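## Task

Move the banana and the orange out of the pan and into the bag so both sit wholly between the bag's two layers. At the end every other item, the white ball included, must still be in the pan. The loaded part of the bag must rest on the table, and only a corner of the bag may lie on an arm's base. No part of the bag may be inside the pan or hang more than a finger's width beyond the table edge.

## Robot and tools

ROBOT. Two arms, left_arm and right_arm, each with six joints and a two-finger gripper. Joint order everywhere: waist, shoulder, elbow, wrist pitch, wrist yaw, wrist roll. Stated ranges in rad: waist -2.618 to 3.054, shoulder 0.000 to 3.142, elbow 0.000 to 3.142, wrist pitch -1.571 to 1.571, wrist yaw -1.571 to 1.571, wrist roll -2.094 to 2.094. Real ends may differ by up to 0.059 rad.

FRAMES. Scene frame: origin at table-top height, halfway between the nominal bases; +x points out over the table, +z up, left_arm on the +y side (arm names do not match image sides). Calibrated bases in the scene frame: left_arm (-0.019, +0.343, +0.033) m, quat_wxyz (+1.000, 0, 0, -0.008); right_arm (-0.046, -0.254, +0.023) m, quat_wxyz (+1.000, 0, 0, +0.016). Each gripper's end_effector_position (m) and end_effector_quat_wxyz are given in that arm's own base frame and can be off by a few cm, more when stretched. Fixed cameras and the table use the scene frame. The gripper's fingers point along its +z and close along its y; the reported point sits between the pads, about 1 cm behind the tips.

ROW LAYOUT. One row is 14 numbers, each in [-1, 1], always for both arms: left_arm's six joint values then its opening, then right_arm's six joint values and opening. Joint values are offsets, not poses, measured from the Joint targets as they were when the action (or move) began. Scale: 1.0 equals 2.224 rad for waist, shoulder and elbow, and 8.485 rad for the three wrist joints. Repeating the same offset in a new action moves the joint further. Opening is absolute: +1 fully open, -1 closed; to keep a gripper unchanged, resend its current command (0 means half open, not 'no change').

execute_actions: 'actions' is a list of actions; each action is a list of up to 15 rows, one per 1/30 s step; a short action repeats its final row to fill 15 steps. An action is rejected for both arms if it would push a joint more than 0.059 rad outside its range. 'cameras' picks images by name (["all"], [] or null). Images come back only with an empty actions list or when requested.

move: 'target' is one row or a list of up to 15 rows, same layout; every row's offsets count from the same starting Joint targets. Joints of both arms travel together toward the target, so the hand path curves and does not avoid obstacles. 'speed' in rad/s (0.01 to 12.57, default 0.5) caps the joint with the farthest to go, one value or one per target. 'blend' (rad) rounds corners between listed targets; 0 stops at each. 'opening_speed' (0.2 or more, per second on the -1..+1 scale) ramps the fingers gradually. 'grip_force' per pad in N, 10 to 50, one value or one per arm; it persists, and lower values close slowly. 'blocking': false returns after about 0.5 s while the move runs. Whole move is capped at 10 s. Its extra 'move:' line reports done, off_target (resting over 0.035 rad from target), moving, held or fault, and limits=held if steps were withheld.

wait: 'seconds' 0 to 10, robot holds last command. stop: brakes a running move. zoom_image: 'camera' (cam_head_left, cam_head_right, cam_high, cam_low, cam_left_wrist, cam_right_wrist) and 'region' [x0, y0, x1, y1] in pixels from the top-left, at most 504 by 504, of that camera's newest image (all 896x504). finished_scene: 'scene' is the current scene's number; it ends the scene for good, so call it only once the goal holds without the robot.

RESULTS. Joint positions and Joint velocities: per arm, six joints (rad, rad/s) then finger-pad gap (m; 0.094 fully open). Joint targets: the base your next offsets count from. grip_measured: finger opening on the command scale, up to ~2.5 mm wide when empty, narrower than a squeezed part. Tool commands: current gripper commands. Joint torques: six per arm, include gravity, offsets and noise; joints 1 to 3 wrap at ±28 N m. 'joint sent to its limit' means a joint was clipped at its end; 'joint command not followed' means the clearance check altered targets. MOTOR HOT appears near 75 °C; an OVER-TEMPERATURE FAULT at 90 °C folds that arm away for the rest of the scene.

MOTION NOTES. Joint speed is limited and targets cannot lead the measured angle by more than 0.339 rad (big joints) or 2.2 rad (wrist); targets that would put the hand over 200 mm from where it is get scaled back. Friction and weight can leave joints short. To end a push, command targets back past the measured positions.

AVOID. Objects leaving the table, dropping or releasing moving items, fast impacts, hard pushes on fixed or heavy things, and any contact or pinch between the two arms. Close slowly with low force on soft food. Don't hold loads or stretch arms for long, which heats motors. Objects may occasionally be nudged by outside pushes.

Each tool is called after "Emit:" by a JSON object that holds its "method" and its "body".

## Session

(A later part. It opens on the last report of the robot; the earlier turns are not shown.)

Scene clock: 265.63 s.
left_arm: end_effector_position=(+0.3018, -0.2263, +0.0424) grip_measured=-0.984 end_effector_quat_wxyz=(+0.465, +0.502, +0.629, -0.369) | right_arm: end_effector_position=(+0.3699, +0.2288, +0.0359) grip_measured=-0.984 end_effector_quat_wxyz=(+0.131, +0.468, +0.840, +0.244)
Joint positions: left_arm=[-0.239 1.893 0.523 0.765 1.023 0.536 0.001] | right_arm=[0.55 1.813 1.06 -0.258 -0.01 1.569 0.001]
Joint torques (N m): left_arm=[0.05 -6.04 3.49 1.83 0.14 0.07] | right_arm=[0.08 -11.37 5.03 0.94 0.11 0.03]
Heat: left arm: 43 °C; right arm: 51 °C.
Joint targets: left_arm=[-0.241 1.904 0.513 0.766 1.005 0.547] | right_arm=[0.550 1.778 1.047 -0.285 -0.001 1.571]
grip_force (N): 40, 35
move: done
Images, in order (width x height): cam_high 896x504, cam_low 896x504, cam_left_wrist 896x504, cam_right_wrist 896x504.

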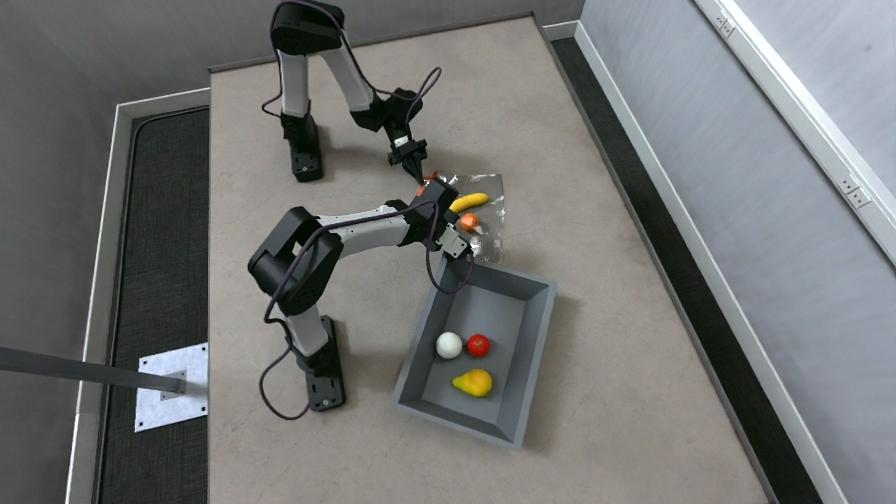

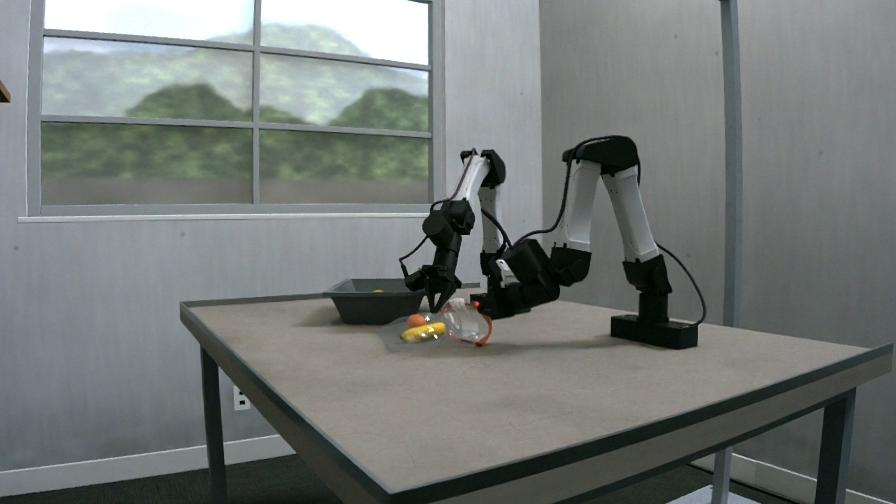

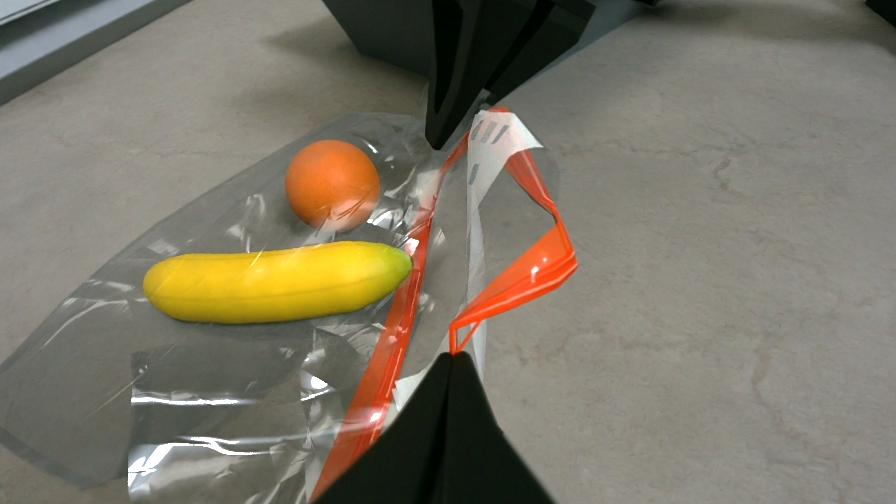

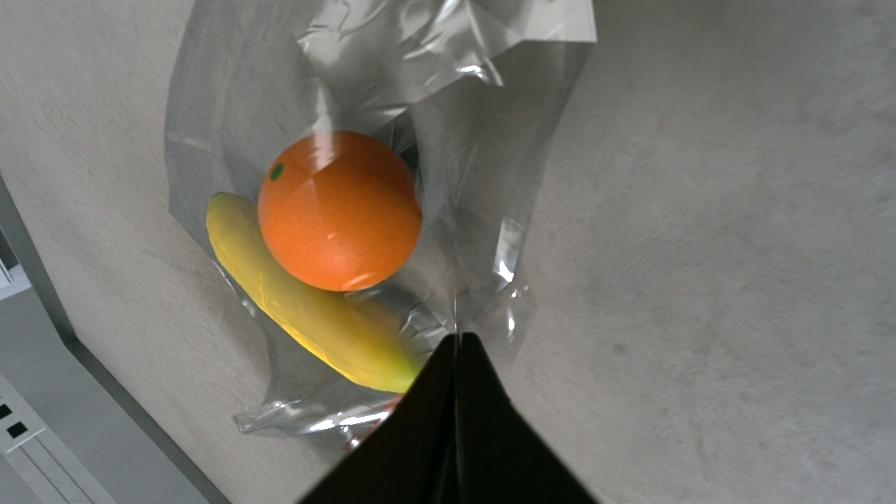

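Emit:
{"method": "move", "body": {"target": [[0,0,0,0,0,0,-1,0,0,0,0,0,0,-0.6],[0,0,0,0,0,0,-1,0,-0.11,0,0,0,0,-0.6],[0,0,0,0,0,0,-1,0.0183,0.0714,0.2106,-0.0402,0,-0.1851,0.1]], "speed": 0.5, "opening_speed": 0.8, "blend": [0,0.05,0], "cameras": ["cam_right_wrist","cam_left_wrist","cam_high"]}}

Scene clock: 272.97 s.
left_arm: end_effector_position=(+0.3018, -0.2263, +0.0424) grip_measured=-0.984 end_effector_quat_wxyz=(+0.465, +0.502, +0.629, -0.368) | right_arm: end_effector_position=(+0.3990, +0.2647, +0.0945) grip_measured=+0.099 end_effector_quat_wxyz=(+0.238, -0.275, +0.928, +0.076)
Joint positions: left_arm=[-0.239 1.893 0.523 0.766 1.023 0.536 0.001] | right_arm=[0.583 1.924 1.486 -0.627 -0.006 0.008 0.052]
Joint torques (N m): left_arm=[0.02 -6.01 3.47 1.83 0.15 0.05] | right_arm=[0.75 -8.7 9.7 1.2 0.03 -0.04]
Heat: left arm: 41 °C; right arm: 50 °C.
Joint targets: left_arm=[-0.241 1.904 0.513 0.766 1.005 0.547] | right_arm=[0.591 1.937 1.515 -0.626 -0.001 0.000]
grip_force (N): 40, 35
move: done
Images, in order (width x height): cam_high 896x504, cam_left_wrist 896x504, cam_right_wrist 896x504.

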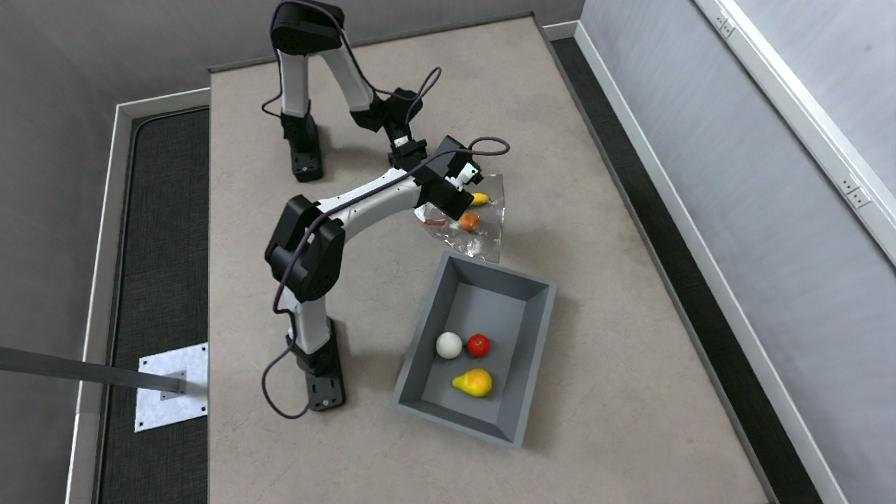

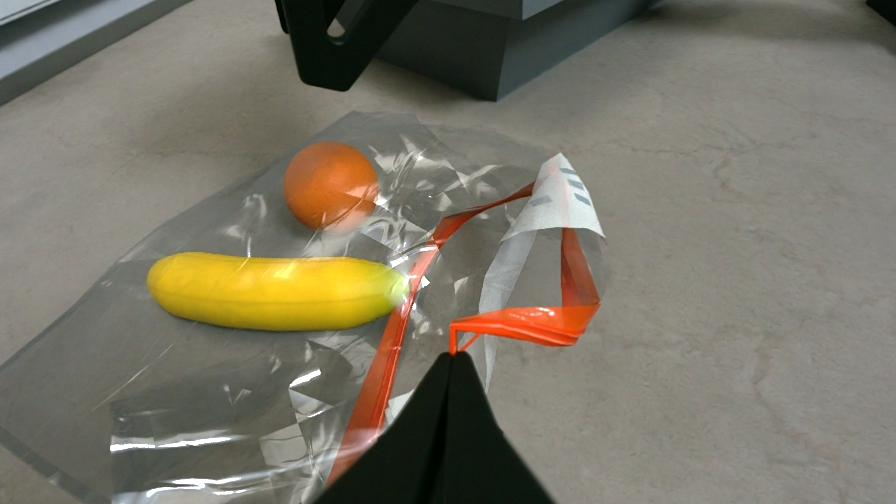

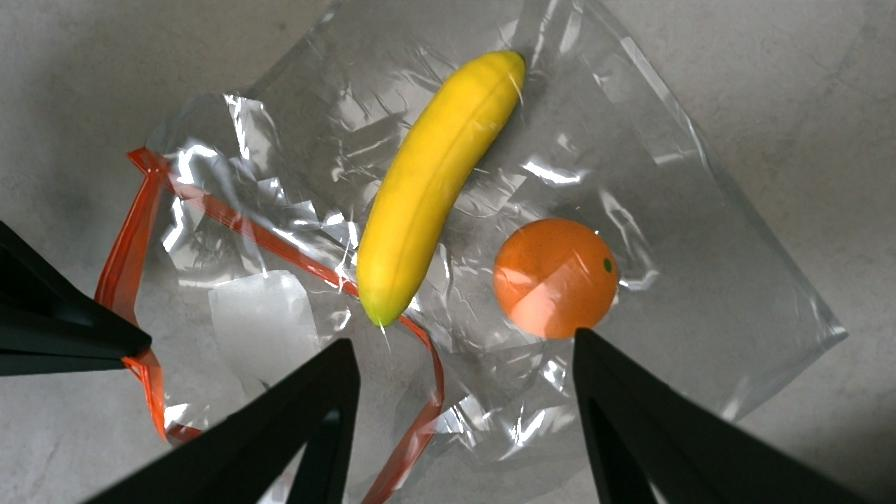

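Emit:
{"method": "move", "body": {"target": [0,0,0,0,0,0,-1,0.0184,0.0628,0.0459,0.0045,0,0,0.1], "speed": 0.3, "cameras": ["cam_right_wrist","cam_left_wrist"]}}

Scene clock: 275.33 s.
left_arm: end_effector_position=(+0.3018, -0.2263, +0.0424) grip_measured=-0.984 end_effector_quat_wxyz=(+0.465, +0.502, +0.629, -0.368) | right_arm: end_effector_position=(+0.4100, +0.2987, +0.0675) grip_measured=+0.099 end_effector_quat_wxyz=(+0.229, -0.296, +0.924, +0.078)
Joint positions: left_arm=[-0.239 1.893 0.523 0.766 1.023 0.536 0.001] | right_arm=[0.628 2.067 1.589 -0.605 -0.006 0.008 0.052]
Joint torques (N m): left_arm=[0.03 -6 3.47 1.84 0.15 0.05] | right_arm=[0.39 -10.02 9.5 1.34 0.02 -0.04]
Heat: left arm: 41 °C; right arm: 50 °C.
Joint targets: left_arm=[-0.241 1.904 0.513 0.766 1.005 0.547] | right_arm=[0.632 2.077 1.618 -0.588 -0.001 0.001]
grip_force (N): 40, 35
move: done
Images, in order (width x height): cam_left_wrist 896x504, cam_right_wrist 896x504.

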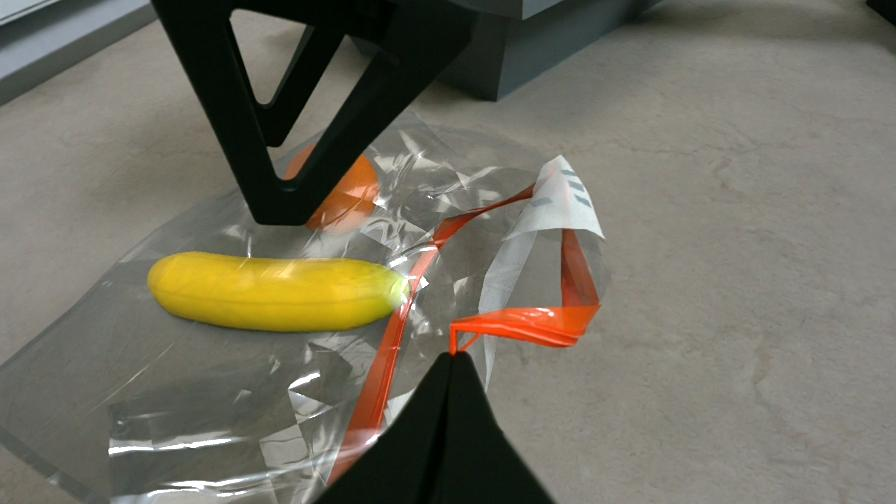

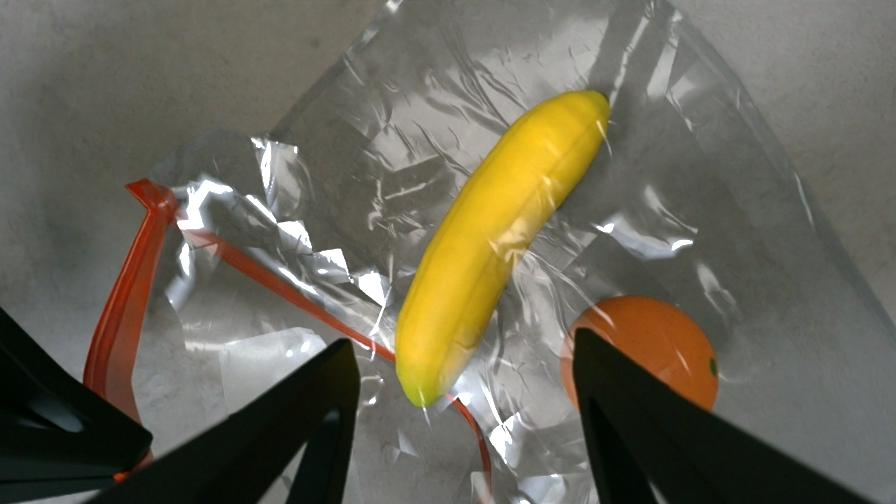

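Emit:
{"method": "move", "body": {"target": [[0,0,0,0,0,0,-1,0,0,0,0,0,0,-0.15],[0,0,0,0,0,0,-1,0,0.0369,-0.0648,0.0266,0,0,-0.15]], "speed": 0.2, "cameras": ["cam_right_wrist","cam_left_wrist"]}}

Scene clock: 278.20 s.
left_arm: end_effector_position=(+0.3018, -0.2263, +0.0424) grip_measured=-0.984 end_effector_quat_wxyz=(+0.465, +0.502, +0.629, -0.368) | right_arm: end_effector_position=(+0.4193, +0.3060, +0.0192) grip_measured=-0.149 end_effector_quat_wxyz=(+0.250, -0.295, +0.918, +0.085)
Joint positions: left_arm=[-0.239 1.893 0.523 0.766 1.023 0.536 0.001] | right_arm=[0.628 2.141 1.479 -0.374 -0.006 0.008 0.04]
Joint torques (N m): left_arm=[0.03 -6 3.45 1.83 0.15 0.06] | right_arm=[0.36 -9.85 6.08 1.32 0.02 -0.04]
Heat: left arm: 40 °C; right arm: 49 °C.
Joint targets: left_arm=[-0.241 1.904 0.513 0.766 1.005 0.547] | right_arm=[0.632 2.159 1.474 -0.362 -0.001 0.000]
grip_force (N): 40, 35
move: done
Images, in order (width x height): cam_left_wrist 896x504, cam_right_wrist 896x504.

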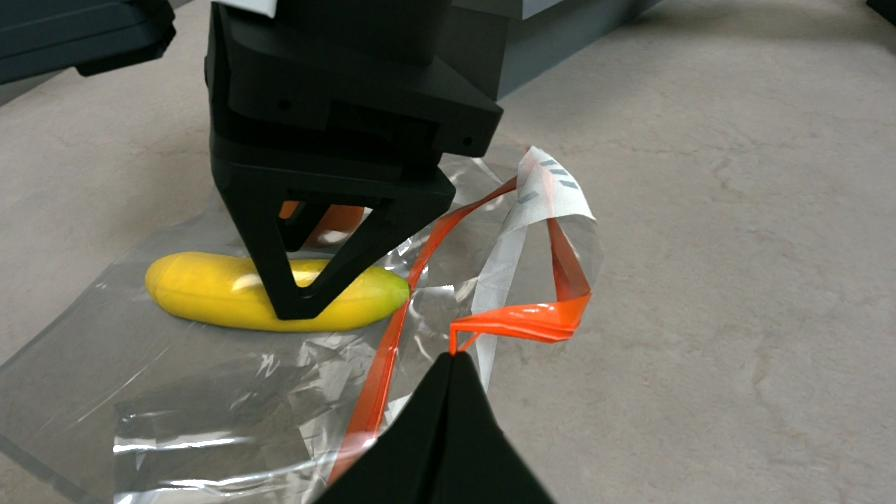

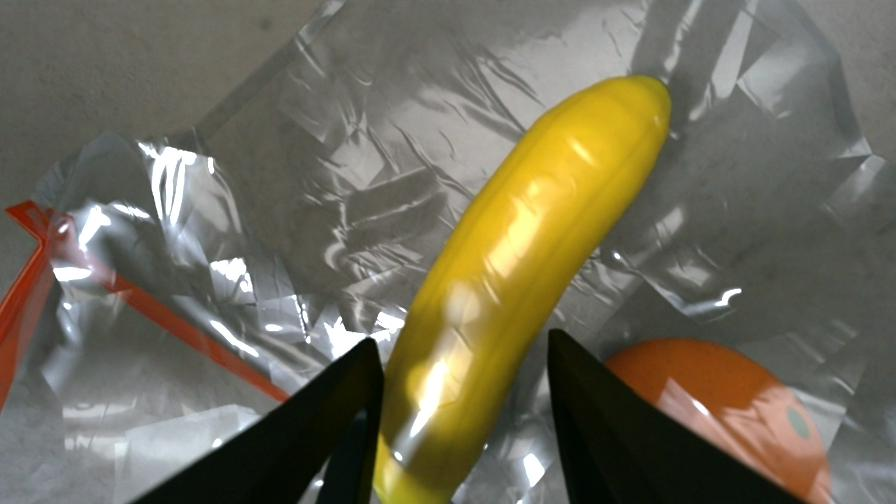

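Emit:
{"method": "move", "body": {"target": [[0,0,0,0,0,0,-1,0,0.0116,-0.011,0.0059,0,0,-0.15],[0,0,0,0,0,0,-1,0,0.0116,-0.011,0.0059,0,0,-0.42]], "speed": 0.15, "opening_speed": 0.4, "cameras": ["cam_right_wrist","cam_left_wrist"]}}

Scene clock: 280.50 s.
left_arm: end_effector_position=(+0.3018, -0.2263, +0.0424) grip_measured=-0.984 end_effector_quat_wxyz=(+0.465, +0.502, +0.629, -0.368) | right_arm: end_effector_position=(+0.4238, +0.3092, +0.0106) grip_measured=-0.414 end_effector_quat_wxyz=(+0.262, -0.294, +0.915, +0.089)
Joint positions: left_arm=[-0.239 1.893 0.523 0.766 1.023 0.536 0.001] | right_arm=[0.628 2.161 1.46 -0.31 -0.006 0.008 0.028]
Joint torques (N m): left_arm=[0.02 -6.01 3.44 1.85 0.15 0.05] | right_arm=[0.35 -9.21 5.5 1.26 0.02 -0.03]
Heat: left arm: 40 °C; right arm: 49 °C.
Joint targets: left_arm=[-0.241 1.904 0.513 0.766 1.005 0.547] | right_arm=[0.632 2.185 1.449 -0.312 -0.001 0.000]
grip_force (N): 40, 35
move: done
Images, in order (width x height): cam_left_wrist 896x504, cam_right_wrist 896x504.

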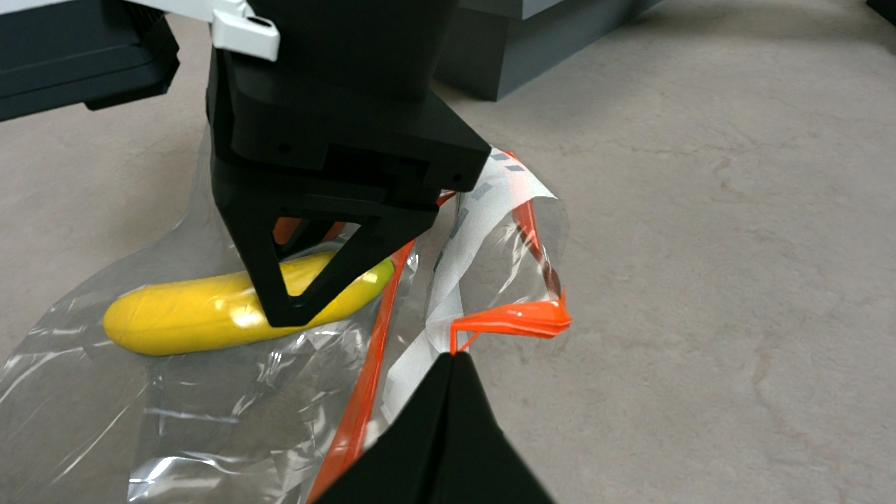

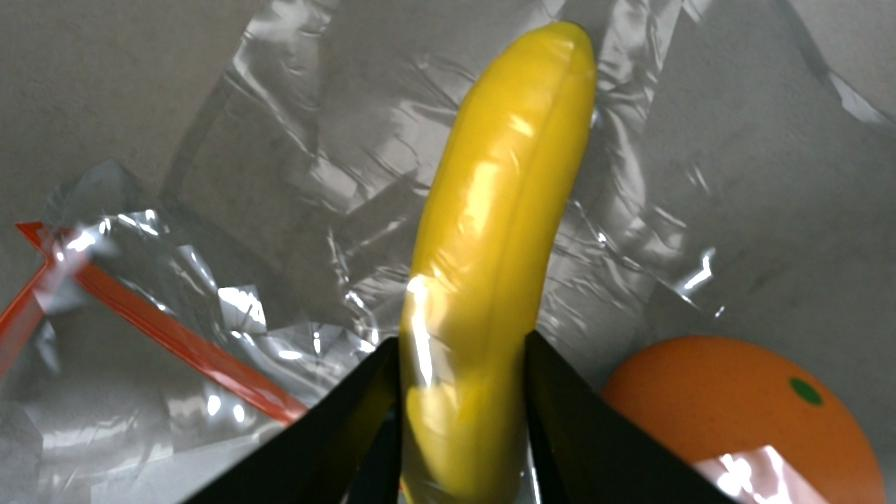

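Emit:
{"method": "move", "body": {"target": [[0,0,0,0,0,0,-1,0,-0.009,0.0099,-0.005,0,0,-0.42],[0,0,0,0,0,0,-1,-0.0135,0.0606,0.1321,-0.0186,0,0,-0.42],[0,0,0,0,0,0,-1,-0.0135,0.0681,0.1226,-0.0142,0,0,-0.42]], "speed": 0.15, "blend": 0.015, "cameras": ["cam_right_wrist","cam_left_wrist","cam_high"]}}

Scene clock: 283.77 s.
left_arm: end_effector_position=(+0.3022, -0.2261, +0.0422) grip_measured=-0.984 end_effector_quat_wxyz=(+0.465, +0.502, +0.630, -0.367) | right_arm: end_effector_position=(+0.4594, +0.3232, +0.0108) grip_measured=-0.418 end_effector_quat_wxyz=(+0.255, -0.287, +0.920, +0.084)
Joint positions: left_arm=[-0.239 1.893 0.523 0.766 1.02 0.537 0.001] | right_arm=[0.611 2.304 1.713 -0.437 -0.006 0.008 0.027]
Joint torques (N m): left_arm=[0.03 -6.04 3.48 1.83 0.18 0.04] | right_arm=[-0.9 -9.66 7.47 1.3 0.02 -0.04]
Heat: left arm: 39 °C; right arm: 49 °C.
Joint targets: left_arm=[-0.241 1.904 0.513 0.766 1.005 0.547] | right_arm=[0.602 2.336 1.722 -0.433 -0.001 0.000]
grip_force (N): 40, 35
move: done
Images, in order (width x height): cam_high 896x504, cam_left_wrist 896x504, cam_right_wrist 896x504.

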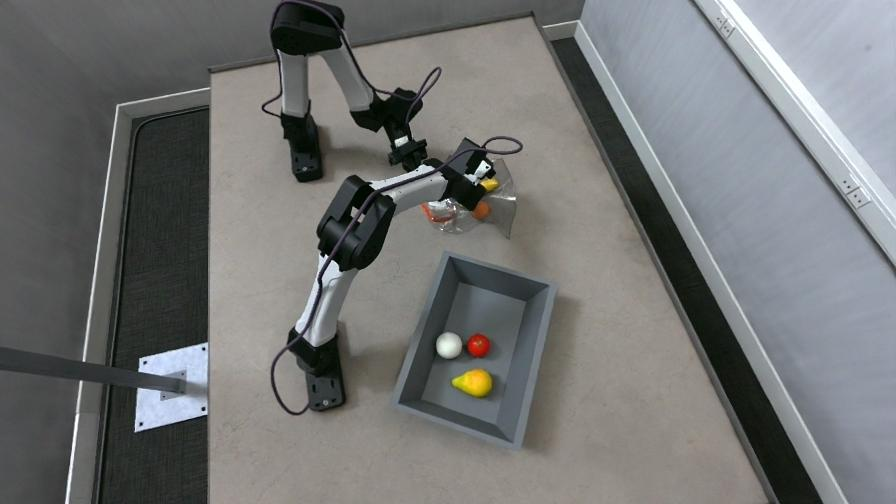

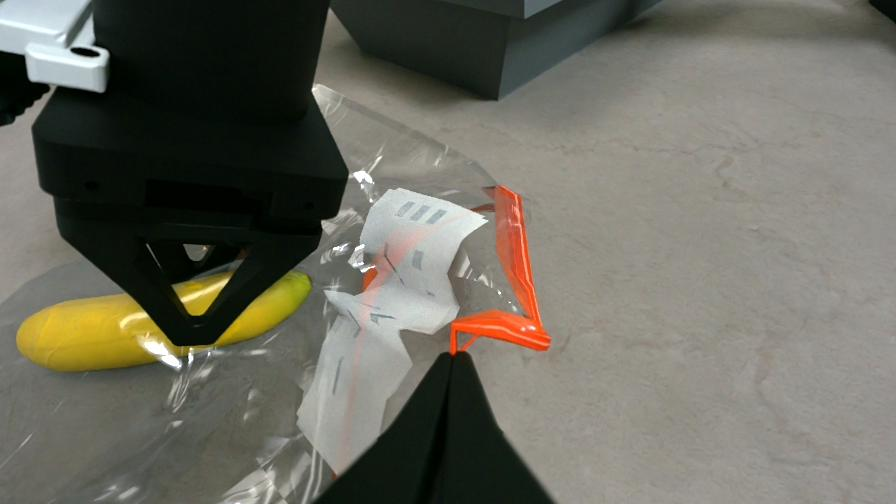

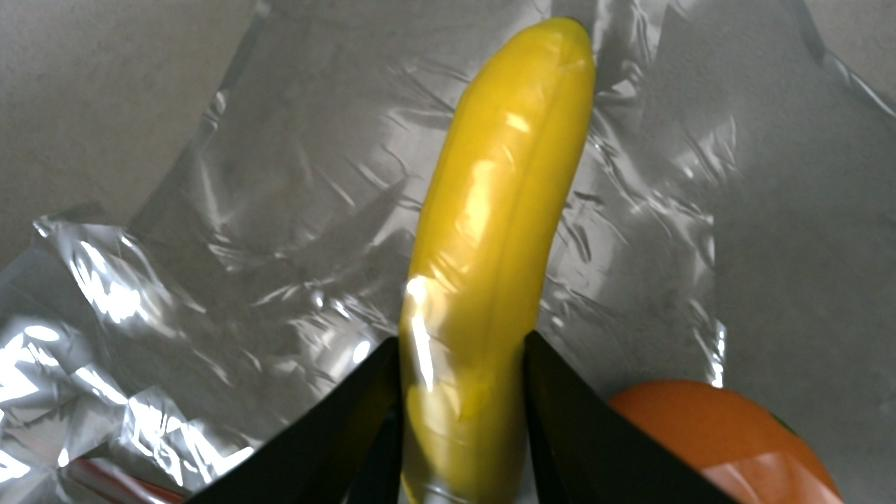

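Emit:
{"method": "move", "body": {"target": [[0,0,0,0,0,0,-1,0,0,0,0,0,0,-0.1],[0,0,0,0,0,0,-1,0,-0.135,0,0,0,0,-0.1]], "speed": 0.25, "opening_speed": 0.8, "cameras": ["cam_right_wrist","cam_left_wrist"]}}

Scene clock: 286.27 s.
left_arm: end_effector_position=(+0.3022, -0.2261, +0.0422) grip_measured=-0.984 end_effector_quat_wxyz=(+0.465, +0.502, +0.630, -0.367) | right_arm: end_effector_position=(+0.4668, +0.3283, +0.1338) grip_measured=-0.101 end_effector_quat_wxyz=(+0.355, -0.277, +0.885, +0.116)
Joint positions: left_arm=[-0.239 1.893 0.523 0.766 1.02 0.537 0.001] | right_arm=[0.611 2.079 1.713 -0.439 -0.006 0.008 0.042]
Joint torques (N m): left_arm=[0.01 -6.02 3.43 1.83 0.18 0.06] | right_arm=[-0.88 -15.43 7.92 1.6 0.02 -0.04]
Heat: left arm: 39 °C; right arm: 50 °C.
Joint targets: left_arm=[-0.241 1.904 0.513 0.766 1.005 0.547] | right_arm=[0.602 2.036 1.722 -0.433 -0.001 0.001]
grip_force (N): 40, 35
move: off_target (right_arm); right_arm: the shoulder is farthest, 0.043 rad from its target
Images, in order (width x height): cam_left_wrist 896x504, cam_right_wrist 896x504.

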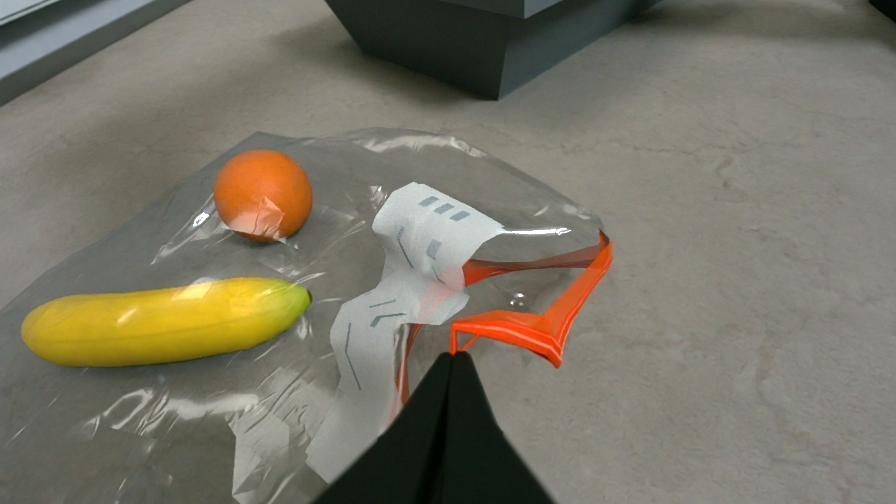

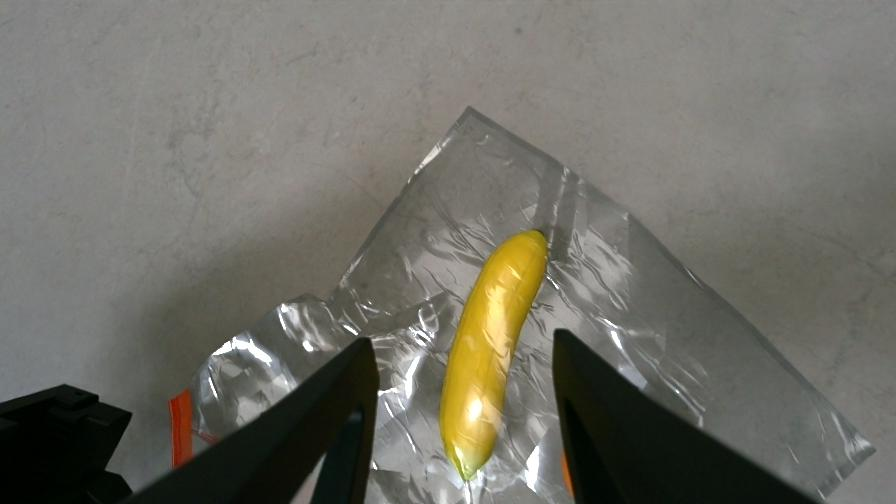

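Emit:
{"method": "move", "body": {"target": [[0,0,0,0,0,0,-1,0,-0.18,0,-0.0,0,0,-0.1],[0,0,0,0,0,0,-1,-0.271,-0.287,-0.127,-0.118,0,0,-0.1]], "speed": 0.7, "blend": 0.08, "cameras": ["cam_right_wrist","cam_left_wrist","cam_high"]}}

Emit:
{"method": "zoom_image", "body": {"camera": "cam_high", "region": [390, 120, 540, 260]}}

Scene clock: 289.30 s.
left_arm: end_effector_position=(+0.3022, -0.2261, +0.0422) grip_measured=-0.984 end_effector_quat_wxyz=(+0.465, +0.502, +0.630, -0.367) | right_arm: end_effector_position=(+0.2644, +0.0022, +0.1947) grip_measured=-0.101 end_effector_quat_wxyz=(+0.080, +0.001, +0.997, +0.003)
Joint positions: left_arm=[-0.239 1.893 0.523 0.766 1.02 0.537 0.001] | right_arm=[0.005 1.422 1.442 -1.43 -0.005 0.007 0.042]
Joint torques (N m): left_arm=[0.03 -6.01 3.48 1.83 0.19 0.04] | right_arm=[-0.55 -6.94 5.91 0.58 0.02 -0.03]
Heat: left arm: 38 °C; right arm: 51 °C.
Joint targets: left_arm=[-0.241 1.904 0.513 0.766 1.005 0.547] | right_arm=[-0.001 1.397 1.439 -1.434 -0.001 0.000]
grip_force (N): 40, 35
move: done
Images, in order (width x height): cam_high 896x504, cam_left_wrist 896x504, cam_right_wrist 896x504.

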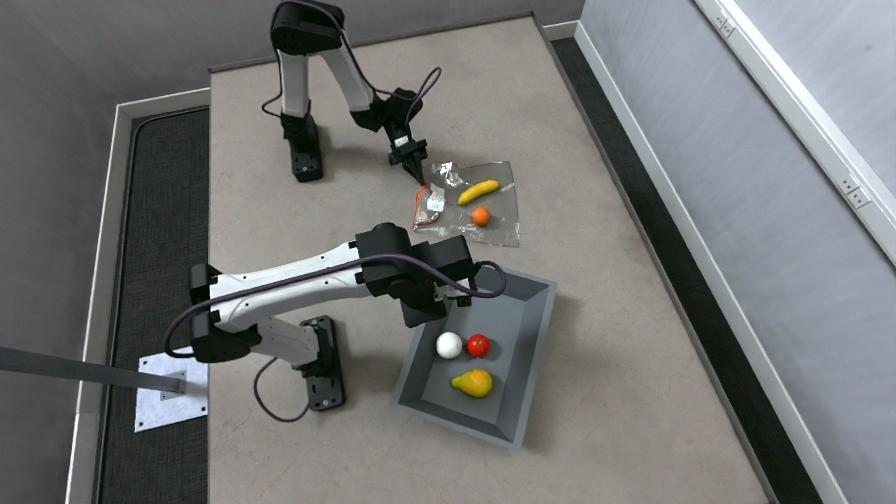

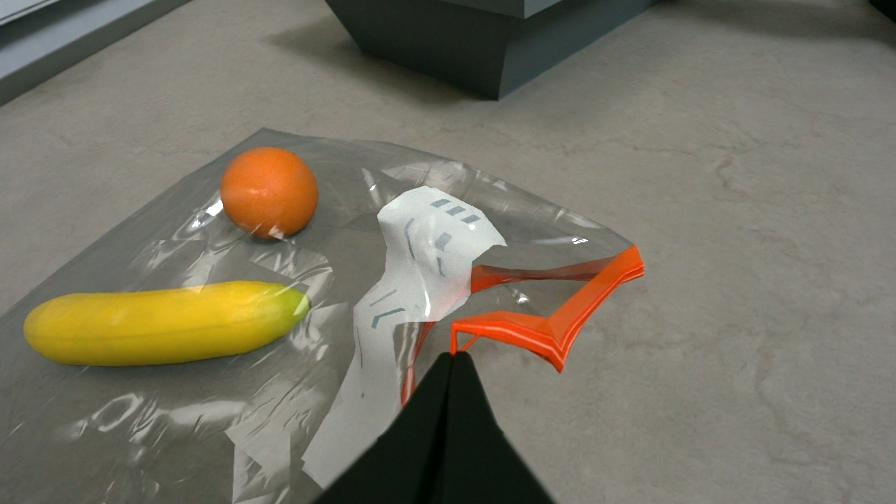

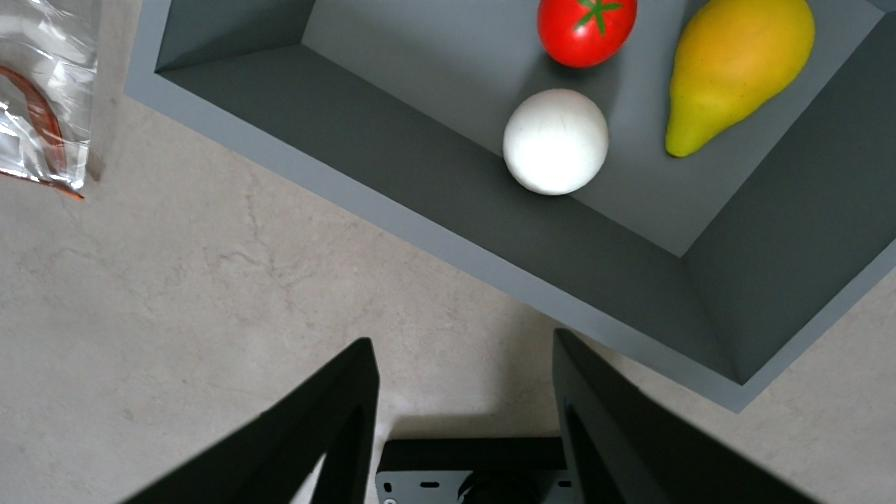

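Scaled by 3.360 from the camera's 896x504 image, which has a finer 1280x720 frame.

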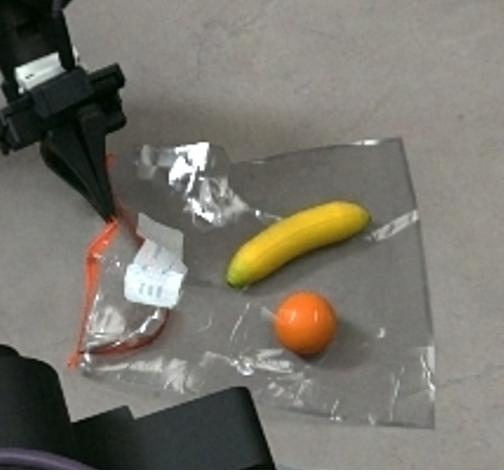

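Emit:
{"method": "move", "body": {"target": [[0,0.0588,-0.002,0.0159,0,0,-1,0,0,0,0,0,0,-0.1],[0,0.0588,-0.002,0.0159,0,0,-0.5,0,0,0,0,0,0,-0.1]], "speed": 0.15, "opening_speed": 0.6, "cameras": ["cam_left_wrist"]}}

Emit:
{"method": "move", "body": {"target": [[0,-0.045,0.001,-0.01,0,0,-0.5,0,0,0,0,0,0,-0.1],[0,-0.19,0.0,-0.012,0,0,-0.5,0,0,0,0,0,0,-0.1]], "speed": 0.2, "blend": 0.03, "cameras": ["cam_left_wrist","cam_high","cam_low"]}}

Emit:
{"method": "zoom_image", "body": {"camera": "cam_high", "region": [390, 120, 540, 260]}}

Scene clock: 292.27 s.
left_arm: end_effector_position=(+0.3011, -0.2259, +0.0162) grip_measured=-0.502 end_effector_quat_wxyz=(+0.463, +0.501, +0.631, -0.368) | right_arm: end_effector_position=(+0.2643, +0.0022, +0.1947) grip_measured=-0.101 end_effector_quat_wxyz=(+0.080, +0.001, +0.997, +0.003)
Joint positions: left_arm=[-0.239 2.02 0.515 0.894 1.02 0.537 0.023] | right_arm=[0.005 1.422 1.442 -1.43 -0.005 0.007 0.042]
Joint torques (N m): left_arm=[0.03 -6.11 2.95 1.91 0.18 0.05] | right_arm=[-0.54 -6.94 5.89 0.57 0.02 -0.03]
Heat: left arm: 38 °C; right arm: 50 °C.
Joint targets: left_arm=[-0.241 2.035 0.508 0.901 1.005 0.547] | right_arm=[-0.001 1.397 1.439 -1.434 -0.001 0.000]
grip_force (N): 40, 35
move: done
Images, in order (width x height): cam_left_wrist 896x504.

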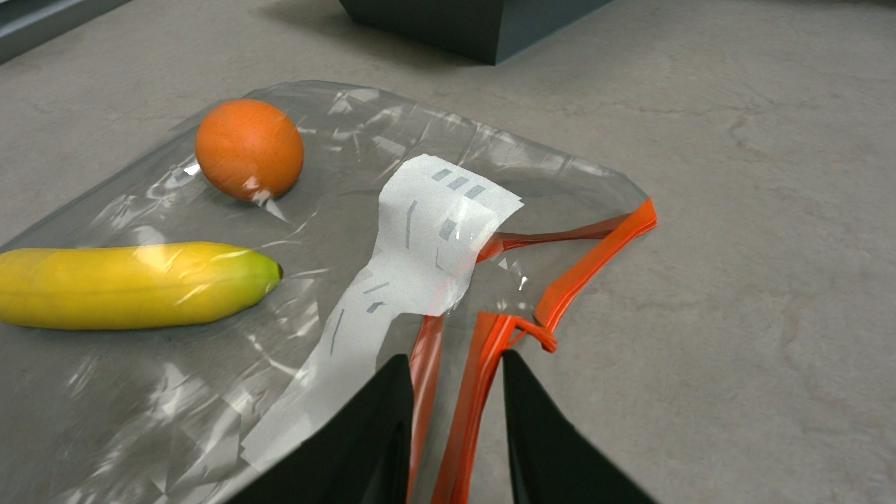

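Scene clock: 294.73 s.
left_arm: end_effector_position=(+0.3101, -0.2280, +0.1346) grip_measured=-0.502 end_effector_quat_wxyz=(+0.570, +0.534, +0.541, -0.312) | right_arm: end_effector_position=(+0.2643, +0.0022, +0.1947) grip_measured=-0.101 end_effector_quat_wxyz=(+0.080, +0.001, +0.997, +0.003)
Joint positions: left_arm=[-0.239 1.63 0.515 0.815 1.02 0.537 0.023] | right_arm=[0.005 1.422 1.442 -1.43 -0.005 0.007 0.042]
Joint torques (N m): left_arm=[0.02 -7.38 5.35 1.8 0.05 0.02] | right_arm=[-0.55 -6.95 5.91 0.57 0.02 -0.02]
Heat: left arm: 38 °C; right arm: 49 °C.
Joint targets: left_arm=[-0.241 1.612 0.508 0.799 1.005 0.547] | right_arm=[-0.001 1.397 1.439 -1.434 -0.001 0.000]
grip_force (N): 40, 35
move: done
Images, in order (width x height): cam_high 896x504, cam_low 896x504, cam_left_wrist 896x504.

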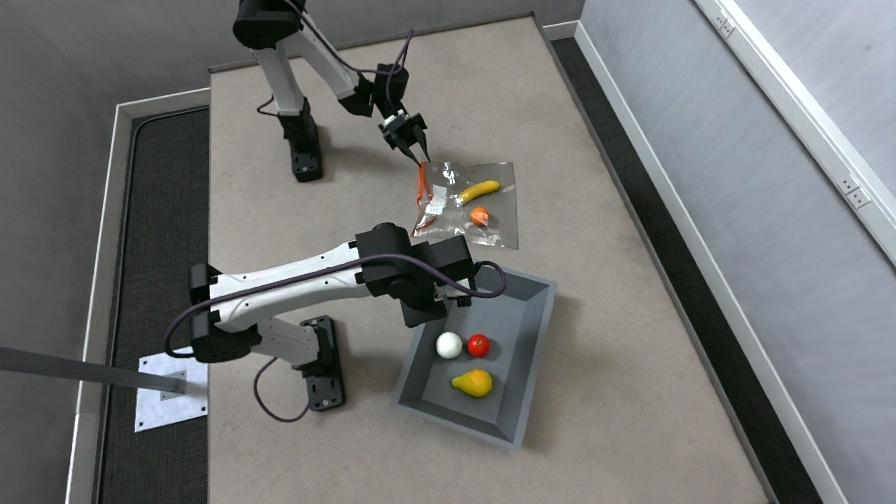

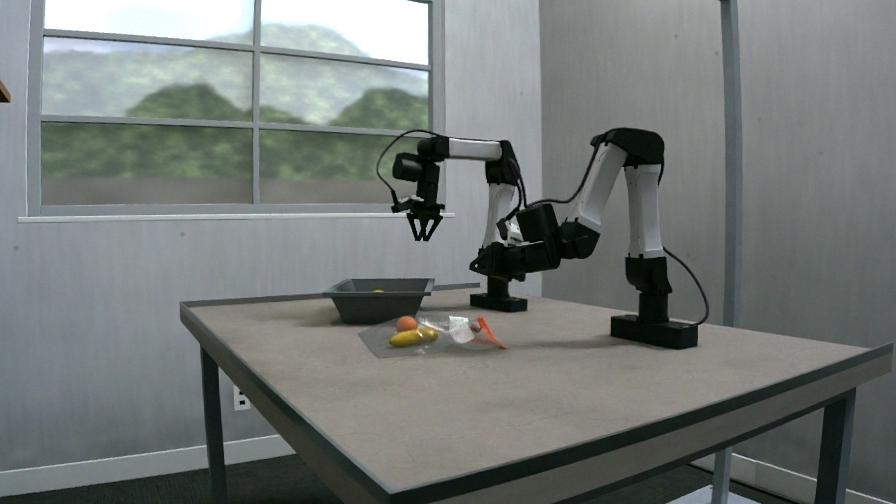

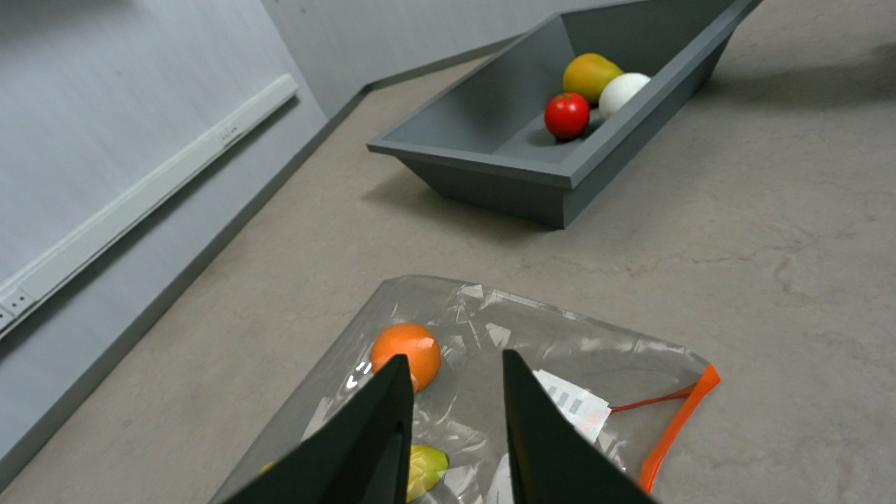

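Scaled by 3.360 from the camera's 896x504 image, which has a finer 1280x720 frame.

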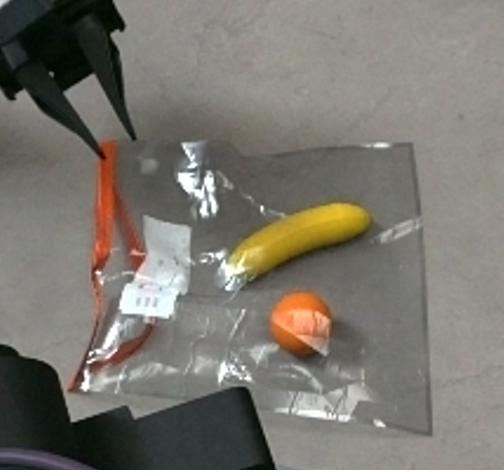

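Emit:
{"method": "finished_scene", "body": {"scene": 2}}

The scene is finished: the task was done.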